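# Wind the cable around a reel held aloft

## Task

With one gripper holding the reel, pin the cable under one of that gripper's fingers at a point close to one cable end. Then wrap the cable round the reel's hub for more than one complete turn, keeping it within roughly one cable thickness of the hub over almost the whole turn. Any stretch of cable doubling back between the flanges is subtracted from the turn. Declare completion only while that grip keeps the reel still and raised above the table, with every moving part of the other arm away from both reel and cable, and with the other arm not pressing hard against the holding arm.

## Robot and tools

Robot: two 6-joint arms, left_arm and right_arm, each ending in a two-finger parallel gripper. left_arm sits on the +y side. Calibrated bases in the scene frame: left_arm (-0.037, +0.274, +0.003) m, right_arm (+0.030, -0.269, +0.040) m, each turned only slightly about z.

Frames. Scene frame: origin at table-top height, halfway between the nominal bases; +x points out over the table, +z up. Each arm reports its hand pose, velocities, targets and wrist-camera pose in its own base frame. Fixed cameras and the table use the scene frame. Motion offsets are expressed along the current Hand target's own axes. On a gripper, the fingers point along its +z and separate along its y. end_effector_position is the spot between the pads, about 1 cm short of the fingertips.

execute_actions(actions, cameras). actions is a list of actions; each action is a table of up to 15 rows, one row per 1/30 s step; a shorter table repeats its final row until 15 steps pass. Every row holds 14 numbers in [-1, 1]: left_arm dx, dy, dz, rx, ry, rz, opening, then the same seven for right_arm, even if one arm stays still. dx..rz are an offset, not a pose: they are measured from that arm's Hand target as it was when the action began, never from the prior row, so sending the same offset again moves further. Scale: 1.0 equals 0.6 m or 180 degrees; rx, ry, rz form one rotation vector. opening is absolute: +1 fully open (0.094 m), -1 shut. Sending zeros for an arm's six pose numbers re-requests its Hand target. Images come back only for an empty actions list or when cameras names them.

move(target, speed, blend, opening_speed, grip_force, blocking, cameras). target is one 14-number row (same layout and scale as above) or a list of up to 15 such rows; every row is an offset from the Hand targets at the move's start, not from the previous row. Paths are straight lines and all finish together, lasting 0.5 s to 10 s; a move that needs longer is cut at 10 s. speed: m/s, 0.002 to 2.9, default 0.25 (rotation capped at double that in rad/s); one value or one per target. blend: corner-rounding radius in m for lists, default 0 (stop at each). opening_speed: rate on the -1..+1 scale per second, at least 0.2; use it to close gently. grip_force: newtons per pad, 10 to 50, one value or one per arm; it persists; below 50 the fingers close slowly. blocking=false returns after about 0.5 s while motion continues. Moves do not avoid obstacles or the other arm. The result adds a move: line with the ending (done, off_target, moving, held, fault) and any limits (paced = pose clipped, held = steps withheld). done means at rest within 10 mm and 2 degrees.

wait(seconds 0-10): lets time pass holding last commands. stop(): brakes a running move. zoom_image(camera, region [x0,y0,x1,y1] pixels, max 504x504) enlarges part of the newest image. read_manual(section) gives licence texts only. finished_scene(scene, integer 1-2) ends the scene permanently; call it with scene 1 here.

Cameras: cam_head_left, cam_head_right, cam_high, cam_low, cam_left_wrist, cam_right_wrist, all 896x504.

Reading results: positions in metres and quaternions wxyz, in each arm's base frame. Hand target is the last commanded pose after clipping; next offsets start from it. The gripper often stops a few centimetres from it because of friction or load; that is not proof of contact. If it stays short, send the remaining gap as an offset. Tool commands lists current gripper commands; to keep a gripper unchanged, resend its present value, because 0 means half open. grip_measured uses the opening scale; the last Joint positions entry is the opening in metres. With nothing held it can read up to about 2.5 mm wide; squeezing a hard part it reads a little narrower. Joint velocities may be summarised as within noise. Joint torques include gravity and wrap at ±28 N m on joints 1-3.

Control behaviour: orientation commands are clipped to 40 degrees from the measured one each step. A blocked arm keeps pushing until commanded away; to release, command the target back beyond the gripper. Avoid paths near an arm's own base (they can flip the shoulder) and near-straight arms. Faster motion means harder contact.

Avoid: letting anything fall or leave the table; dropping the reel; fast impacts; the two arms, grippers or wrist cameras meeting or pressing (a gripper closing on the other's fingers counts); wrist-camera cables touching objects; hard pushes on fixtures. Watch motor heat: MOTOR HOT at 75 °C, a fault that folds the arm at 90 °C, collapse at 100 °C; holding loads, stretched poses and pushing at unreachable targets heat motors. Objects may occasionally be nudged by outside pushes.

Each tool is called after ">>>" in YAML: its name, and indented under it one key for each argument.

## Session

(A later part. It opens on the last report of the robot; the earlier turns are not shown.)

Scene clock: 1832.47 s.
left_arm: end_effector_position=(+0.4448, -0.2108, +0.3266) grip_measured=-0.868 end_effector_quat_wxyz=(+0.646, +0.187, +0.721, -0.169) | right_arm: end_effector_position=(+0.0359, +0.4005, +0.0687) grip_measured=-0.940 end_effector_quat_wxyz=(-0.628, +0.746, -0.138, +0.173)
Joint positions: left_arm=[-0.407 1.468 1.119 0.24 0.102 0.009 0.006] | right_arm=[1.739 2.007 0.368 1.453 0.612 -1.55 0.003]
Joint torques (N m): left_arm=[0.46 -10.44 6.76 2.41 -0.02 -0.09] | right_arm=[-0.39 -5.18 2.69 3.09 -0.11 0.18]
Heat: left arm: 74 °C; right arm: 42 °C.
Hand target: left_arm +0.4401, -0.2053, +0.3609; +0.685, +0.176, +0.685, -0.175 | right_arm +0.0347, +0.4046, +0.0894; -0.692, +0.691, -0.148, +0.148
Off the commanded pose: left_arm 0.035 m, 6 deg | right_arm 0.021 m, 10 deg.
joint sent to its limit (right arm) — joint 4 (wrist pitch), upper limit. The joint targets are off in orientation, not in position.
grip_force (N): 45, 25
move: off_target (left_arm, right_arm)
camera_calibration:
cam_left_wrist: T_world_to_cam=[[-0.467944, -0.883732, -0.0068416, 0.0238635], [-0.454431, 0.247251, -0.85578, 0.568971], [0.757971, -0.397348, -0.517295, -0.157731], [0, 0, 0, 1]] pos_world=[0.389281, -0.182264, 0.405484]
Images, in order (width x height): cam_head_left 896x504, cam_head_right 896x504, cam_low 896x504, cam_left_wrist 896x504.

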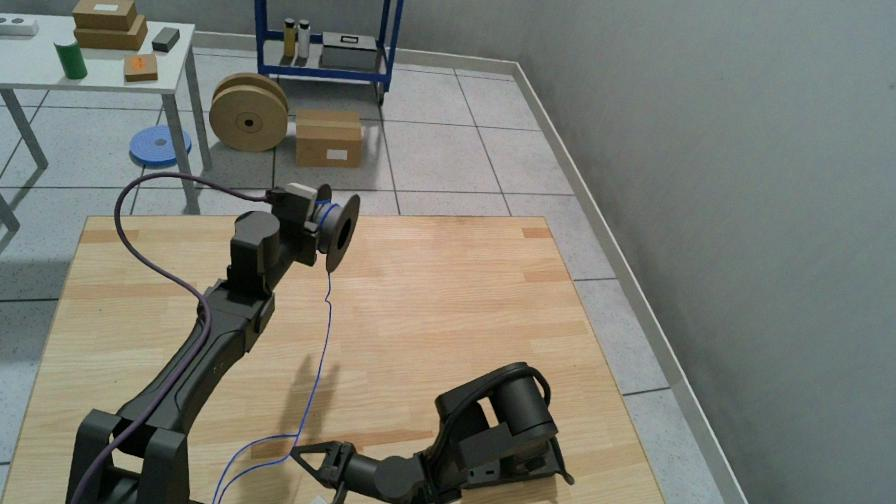

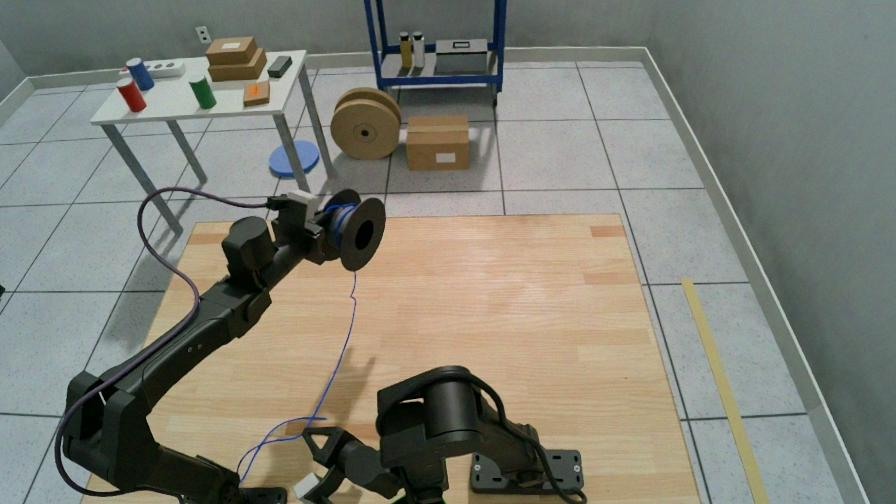

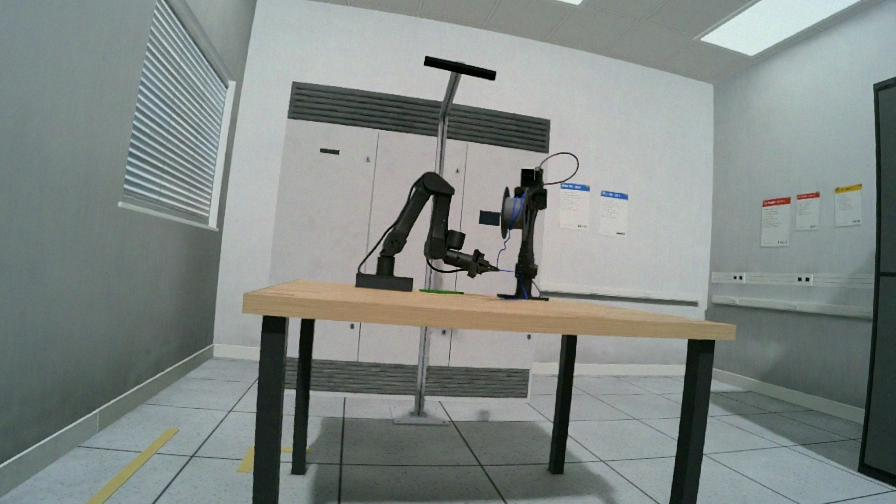

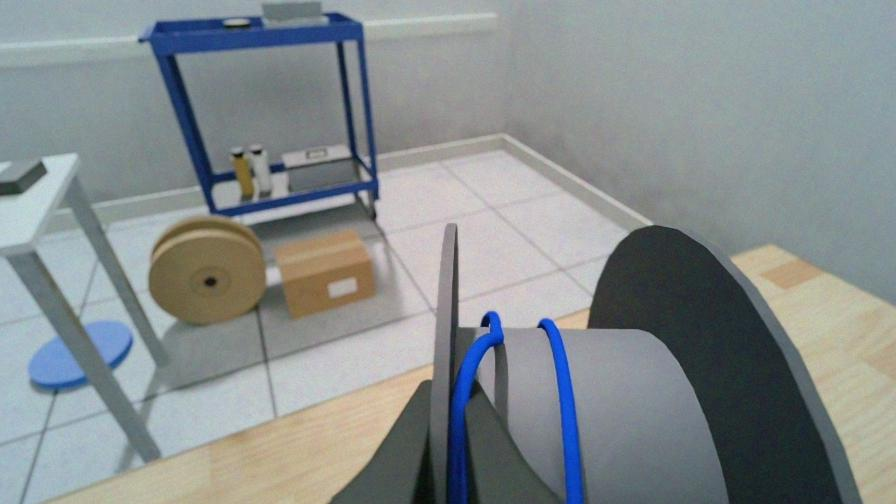

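>>> move:
  target: [0,0,0,0,0,0,-1,0,0,0,0,0,0,-0.5]
  cameras: ["cam_right_wrist"]

>>> move:
  target: [0,0,0,0,0,0,-1,0,0,-0.09,0,0,0,-0.5]
  speed: 0.1
  cameras: ["cam_right_wrist","cam_head_left","cam_head_right"]

Scene clock: 1839.13 s.
left_arm: end_effector_position=(+0.4448, -0.2108, +0.3266) grip_measured=-0.868 end_effector_quat_wxyz=(+0.646, +0.187, +0.721, -0.169) | right_arm: end_effector_position=(+0.0354, +0.4007, +0.0687) grip_measured=-0.501 end_effector_quat_wxyz=(-0.628, +0.747, -0.137, +0.172)
Joint positions: left_arm=[-0.407 1.468 1.119 0.24 0.102 0.009 0.006] | right_arm=[1.739 2.007 0.368 1.453 0.609 -1.549 0.023]
Joint torques (N m): left_arm=[0.44 -10.43 6.78 2.41 -0.02 -0.09] | right_arm=[-0.54 -5.18 2.67 3.13 -0.07 0.2]
Heat: left arm: 74 °C; right arm: 44 °C.
Hand target: left_arm +0.4401, -0.2053, +0.3609; +0.685, +0.176, +0.685, -0.175 | right_arm +0.0347, +0.4046, +0.0894; -0.692, +0.691, -0.148, +0.148
Off the commanded pose: left_arm 0.035 m, 6 deg | right_arm 0.021 m, 10 deg.
joint sent to its limit (right arm) — joint 4 (wrist pitch), upper limit. The joint targets are off in orientation, not in position.
grip_force (N): 45, 25
move: off_target (left_arm, right_arm)
camera_calibration:
cam_right_wrist: T_world_to_cam=[[0.0130042, 0.191988, 0.981311, -0.143306], [0.640936, -0.754868, 0.139192, 0.30748], [0.767484, 0.627148, -0.132868, -0.178111], [0, 0, 0, 1]] pos_world=[-0.0585141, 0.371322, 0.074164]
Images, in order (width x height): cam_right_wrist 896x504.

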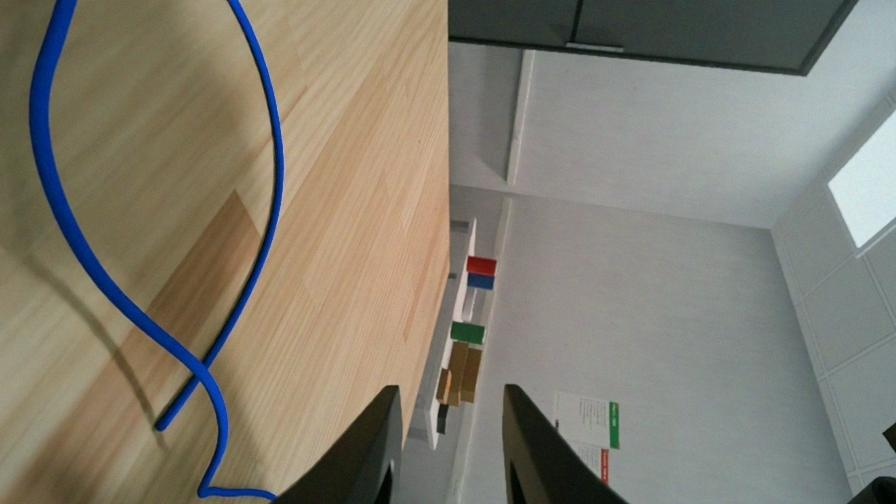

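Scene clock: 1840.47 s.
left_arm: end_effector_position=(+0.4448, -0.2108, +0.3266) grip_measured=-0.868 end_effector_quat_wxyz=(+0.646, +0.187, +0.721, -0.169) | right_arm: end_effector_position=(+0.0154, +0.3497, +0.0529) grip_measured=-0.501 end_effector_quat_wxyz=(-0.600, +0.769, -0.127, +0.181)
Joint positions: left_arm=[-0.407 1.468 1.119 0.24 0.102 0.009 0.006] | right_arm=[1.88 1.952 0.204 1.453 0.743 -1.497 0.023]
Joint torques (N m): left_arm=[0.44 -10.43 6.76 2.41 -0.02 -0.09] | right_arm=[0.4 -8.25 1.98 3.04 0.2 0.23]
Heat: left arm: 74 °C; right arm: 44 °C.
Hand target: left_arm +0.4401, -0.2053, +0.3609; +0.685, +0.176, +0.685, -0.175 | right_arm +0.0126, +0.3553, +0.0893; -0.692, +0.691, -0.148, +0.149
Off the commanded pose: left_arm 0.035 m, 6 deg | right_arm 0.037 m, 15 deg.
joint sent to its limit (right arm) — joint 4 (wrist pitch), upper limit. The joint targets are off in orientation, not in position.
grip_force (N): 45, 25
move: off_target (left_arm, right_arm)
camera_calibration:
cam_right_wrist: T_world_to_cam=[[0.00220581, 0.265021, 0.96424, -0.142227], [0.639599, -0.741594, 0.202364, 0.276107], [0.768705, 0.616281, -0.171143, -0.127054], [0, 0, 0, 1]] pos_world=[-0.0786172, 0.320754, 0.0595224]
Images, in order (width x height): cam_head_left 896x504, cam_head_right 896x504, cam_right_wrist 896x504.

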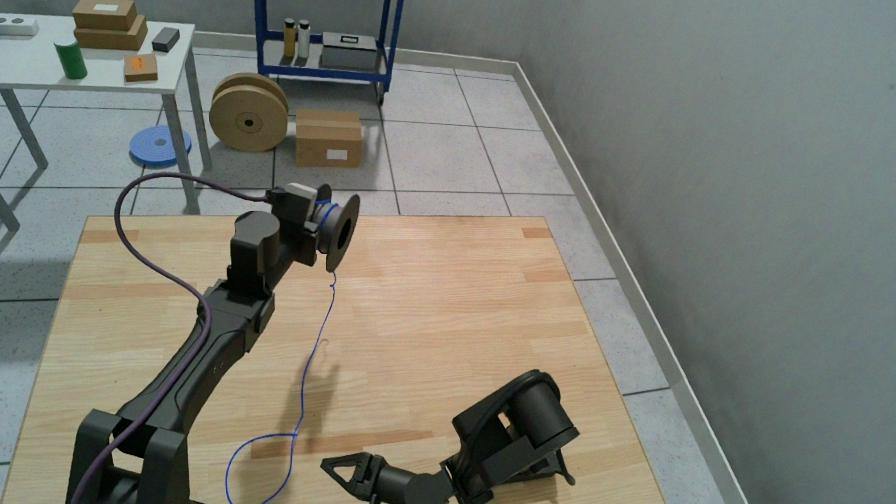

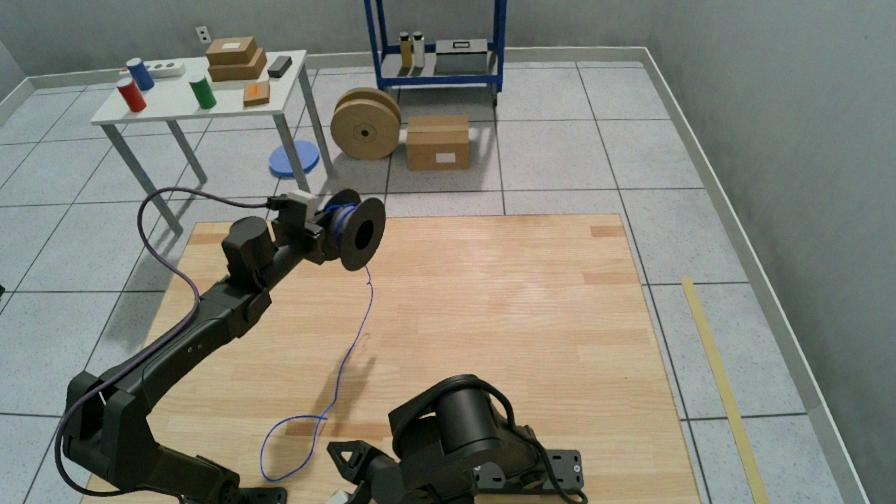

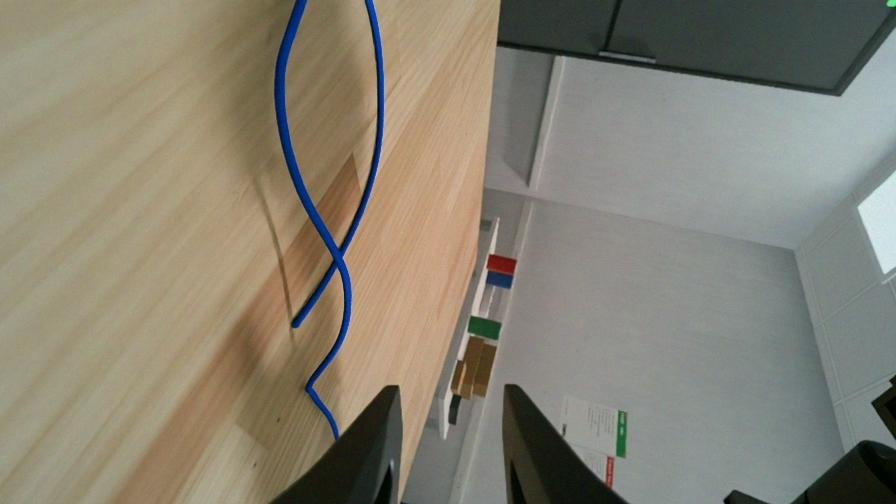

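>>> move:
  target:
    - [0,0,0,0,0,0,-1,0.05,-0.15,-0.06,-0.2,0,0,-0.5]
    - [0,0,0,0,0,0,-1,0.50,-0.2,-0.12,-0.48,0,0,-0.5]
  blend: [0.04,0]
  speed: 0.18
  cameras: ["cam_left_wrist","cam_head_left","cam_head_right","cam_low","cam_right_wrist"]

>>> zoom_image:
  camera: "cam_low"
  region: [460, 160, 570, 270]

>>> zoom_image:
  camera: "cam_head_right"
  region: [260, 170, 440, 300]

Scene clock: 1850.20 s.
left_arm: end_effector_position=(+0.4448, -0.2108, +0.3266) grip_measured=-0.868 end_effector_quat_wxyz=(+0.646, +0.187, +0.721, -0.169) | right_arm: end_effector_position=(+0.2541, +0.1670, +0.2053) grip_measured=-0.501 end_effector_quat_wxyz=(-0.031, +0.970, -0.240, +0.027)
Joint positions: left_arm=[-0.407 1.468 1.119 0.24 0.102 0.009 0.006] | right_arm=[0.576 1.656 1.711 -1.544 -0.003 -2.08 0.023]
Joint torques (N m): left_arm=[0.46 -10.44 6.76 2.41 -0.02 -0.09] | right_arm=[-0.31 -5.3 7.79 0 -0.04 -0.12]
Heat: left arm: 75 °C; right arm: 43 °C. Fold the left arm in close to its base, or ease its load, before you think long.
Hand target: left_arm +0.4401, -0.2053, +0.3609; +0.685, +0.176, +0.685, -0.175 | right_arm +0.2565, +0.1665, +0.2091; -0.032, +0.977, -0.210, +0.007
Off the commanded pose: left_arm 0.035 m, 6 deg | right_arm 0.005 m, 4 deg.
MOTOR HOT: joint 4 (wrist pitch) of the left arm reports 75 °C; the controller's stop level is 90 °C. To cool a motor, set the load down, stop pushing, or move to a pose that needs little force.
joint sent to its limit (right arm) — joint 4 (wrist pitch), lower limit; joint 6 (wrist roll), lower limit. The joint targets are off in orientation, not in position.
grip_force (N): 45, 25
move: off_target (left_arm, right_arm)
camera_calibration:
cam_left_wrist: T_world_to_cam=[[-0.467944, -0.883732, -0.0068416, 0.0238635], [-0.454431, 0.247251, -0.85578, 0.568971], [0.757971, -0.397348, -0.517295, -0.157731], [0, 0, 0, 1]] pos_world=[0.389281, -0.182264, 0.405484]
cam_right_wrist: T_world_to_cam=[[0.478817, 0.876652, 0.0470614, -0.276294], [0.773118, -0.446453, 0.45052, -0.177175], [0.41596, -0.179333, -0.891525, 0.198557], [0, 0, 0, 1]] pos_world=[0.18668, 0.198721, 0.269842]
Images, in order (width x height): cam_head_left 896x504, cam_head_right 896x504, cam_low 896x504, cam_left_wrist 896x504, cam_right_wrist 896x504.

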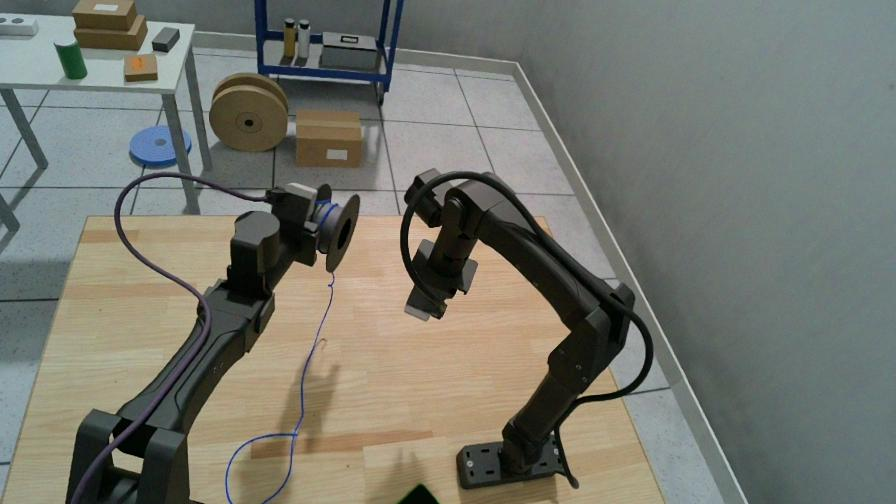

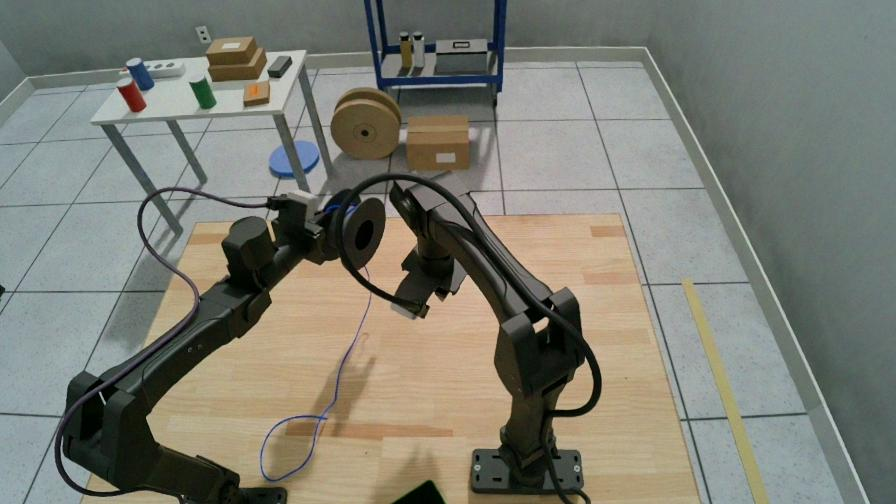

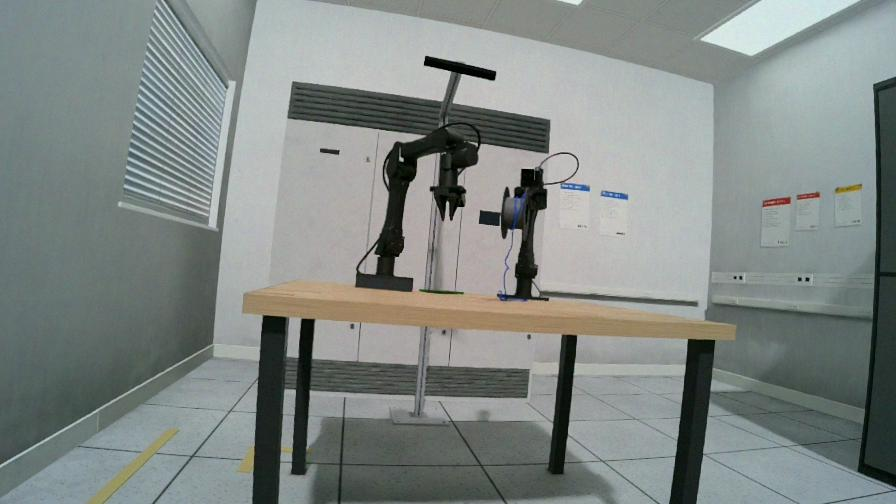

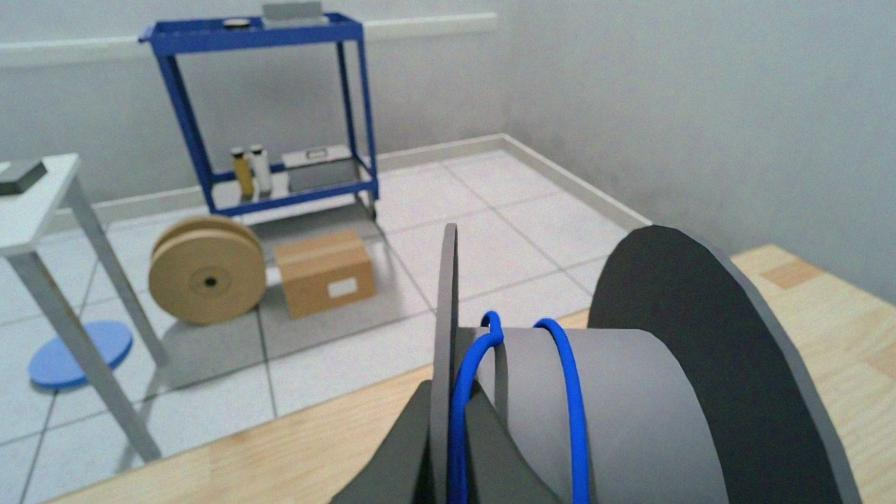

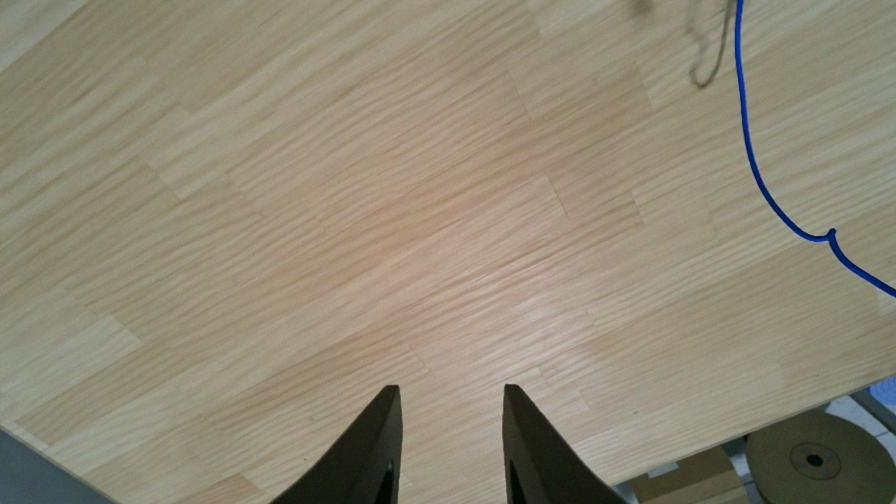

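Scaled by 4.582 from the camera's 896x504 image, which has a finer 1280x720 frame.

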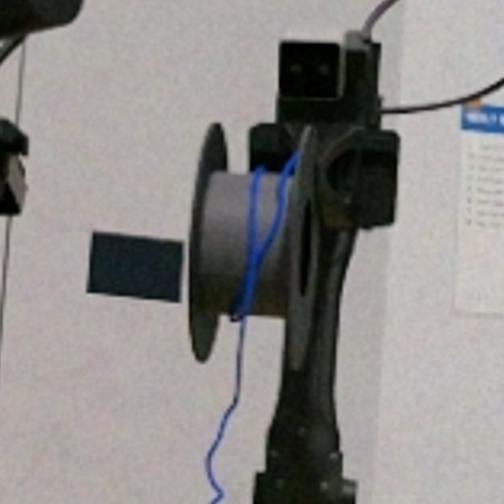

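Scaled by 2.800 from the camera's 896x504 image, which has a finer 1280x720 frame.

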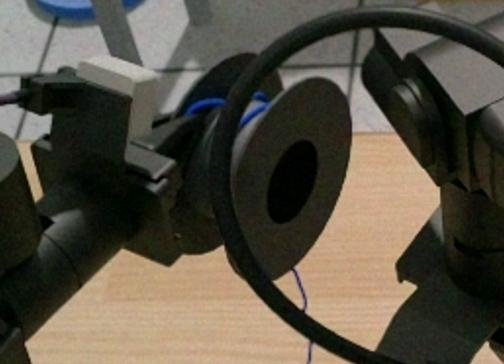

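>>> move:
  target: [0,0,0,0,0,0,-1,0.01,0.12,0,0,0,0,-0.5]
  speed: 0.2
  cameras: ["cam_head_right","cam_left_wrist"]

>>> zoom_image:
  camera: "cam_head_right"
  region: [260, 170, 440, 300]

Scene clock: 1856.40 s.
left_arm: end_effector_position=(+0.4448, -0.2108, +0.3266) grip_measured=-0.868 end_effector_quat_wxyz=(+0.646, +0.187, +0.721, -0.169) | right_arm: end_effector_position=(+0.2371, +0.1028, +0.1999) grip_measured=-0.501 end_effector_quat_wxyz=(+0.011, +0.954, -0.297, +0.045)
Joint positions: left_arm=[-0.407 1.468 1.119 0.24 0.102 0.009 0.006] | right_arm=[0.46 1.505 1.536 -1.551 0.079 -2.08 0.023]
Joint torques (N m): left_arm=[0.44 -10.44 6.76 2.42 -0.02 -0.09] | right_arm=[-0.25 -7.15 5.01 0.01 0.05 -0.11]
Heat: left arm: 75 °C; right arm: 42 °C. Fold the left arm in close to its base, or ease its load, before you think long.
Hand target: left_arm +0.4401, -0.2053, +0.3609; +0.685, +0.176, +0.685, -0.175 | right_arm +0.2325, +0.0984, +0.2045; -0.032, +0.977, -0.210, +0.007
Off the commanded pose: left_arm 0.035 m, 6 deg | right_arm 0.008 m, 12 deg.
MOTOR HOT: still on. Joint 4 (wrist pitch) of the left arm reports 75 °C.
joint sent to its limit (right arm) — joint 4 (wrist pitch), lower limit; joint 6 (wrist roll), lower limit. The joint targets are off in orientation, not in position.
grip_force (N): 45, 25
move: off_target (left_arm, right_arm)
camera_calibration:
cam_left_wrist: T_world_to_cam=[[-0.467944, -0.883732, -0.0068416, 0.0238635], [-0.454431, 0.247251, -0.85578, 0.568971], [0.757971, -0.397348, -0.517295, -0.157731], [0, 0, 0, 1]] pos_world=[0.389281, -0.182264, 0.405484]
Images, in order (width x height): cam_head_right 896x504, cam_left_wrist 896x504.

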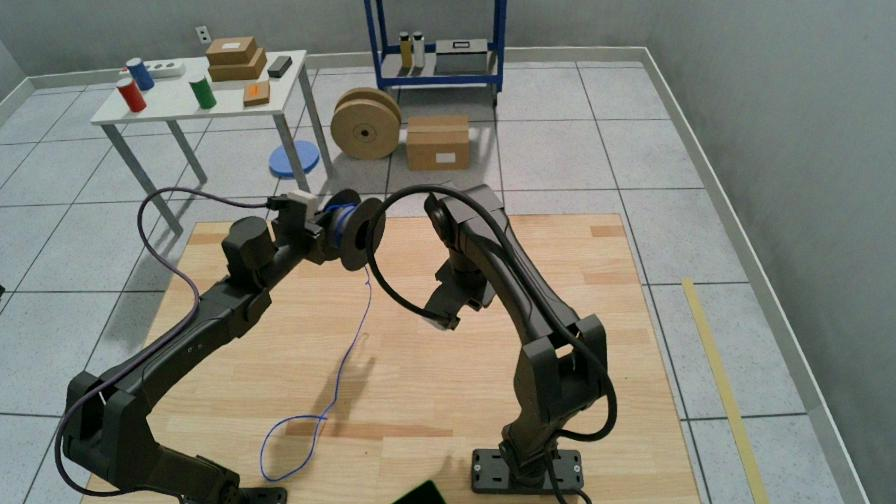

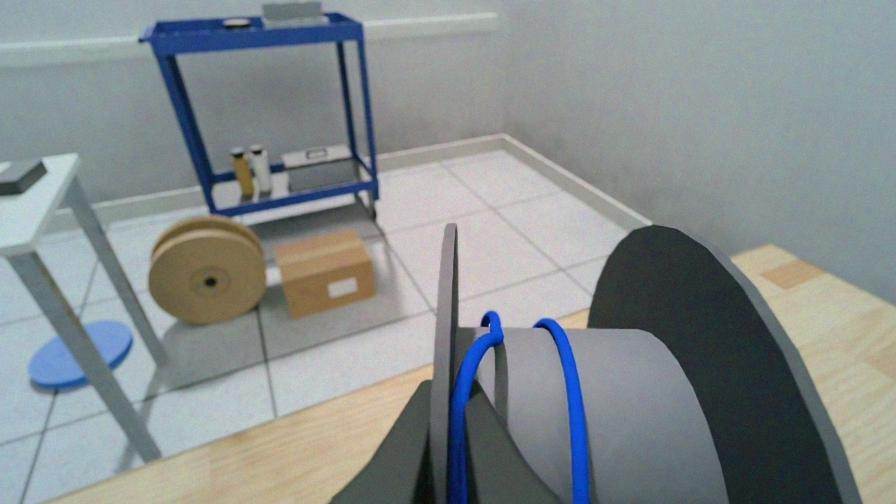

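Scaled by 2.800 from the camera's 896x504 image, which has a finer 1280x720 frame.

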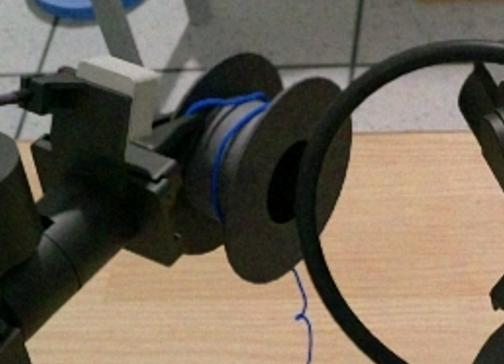

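The reel is held up and steady, with the cable end trapped under the left finger and wound more than one full turn, close to the hub. The right arm is clear of the reel and cable. Done with scene 1.

>>> finished_scene:
  scene: 1

The scene is finished: the task was done.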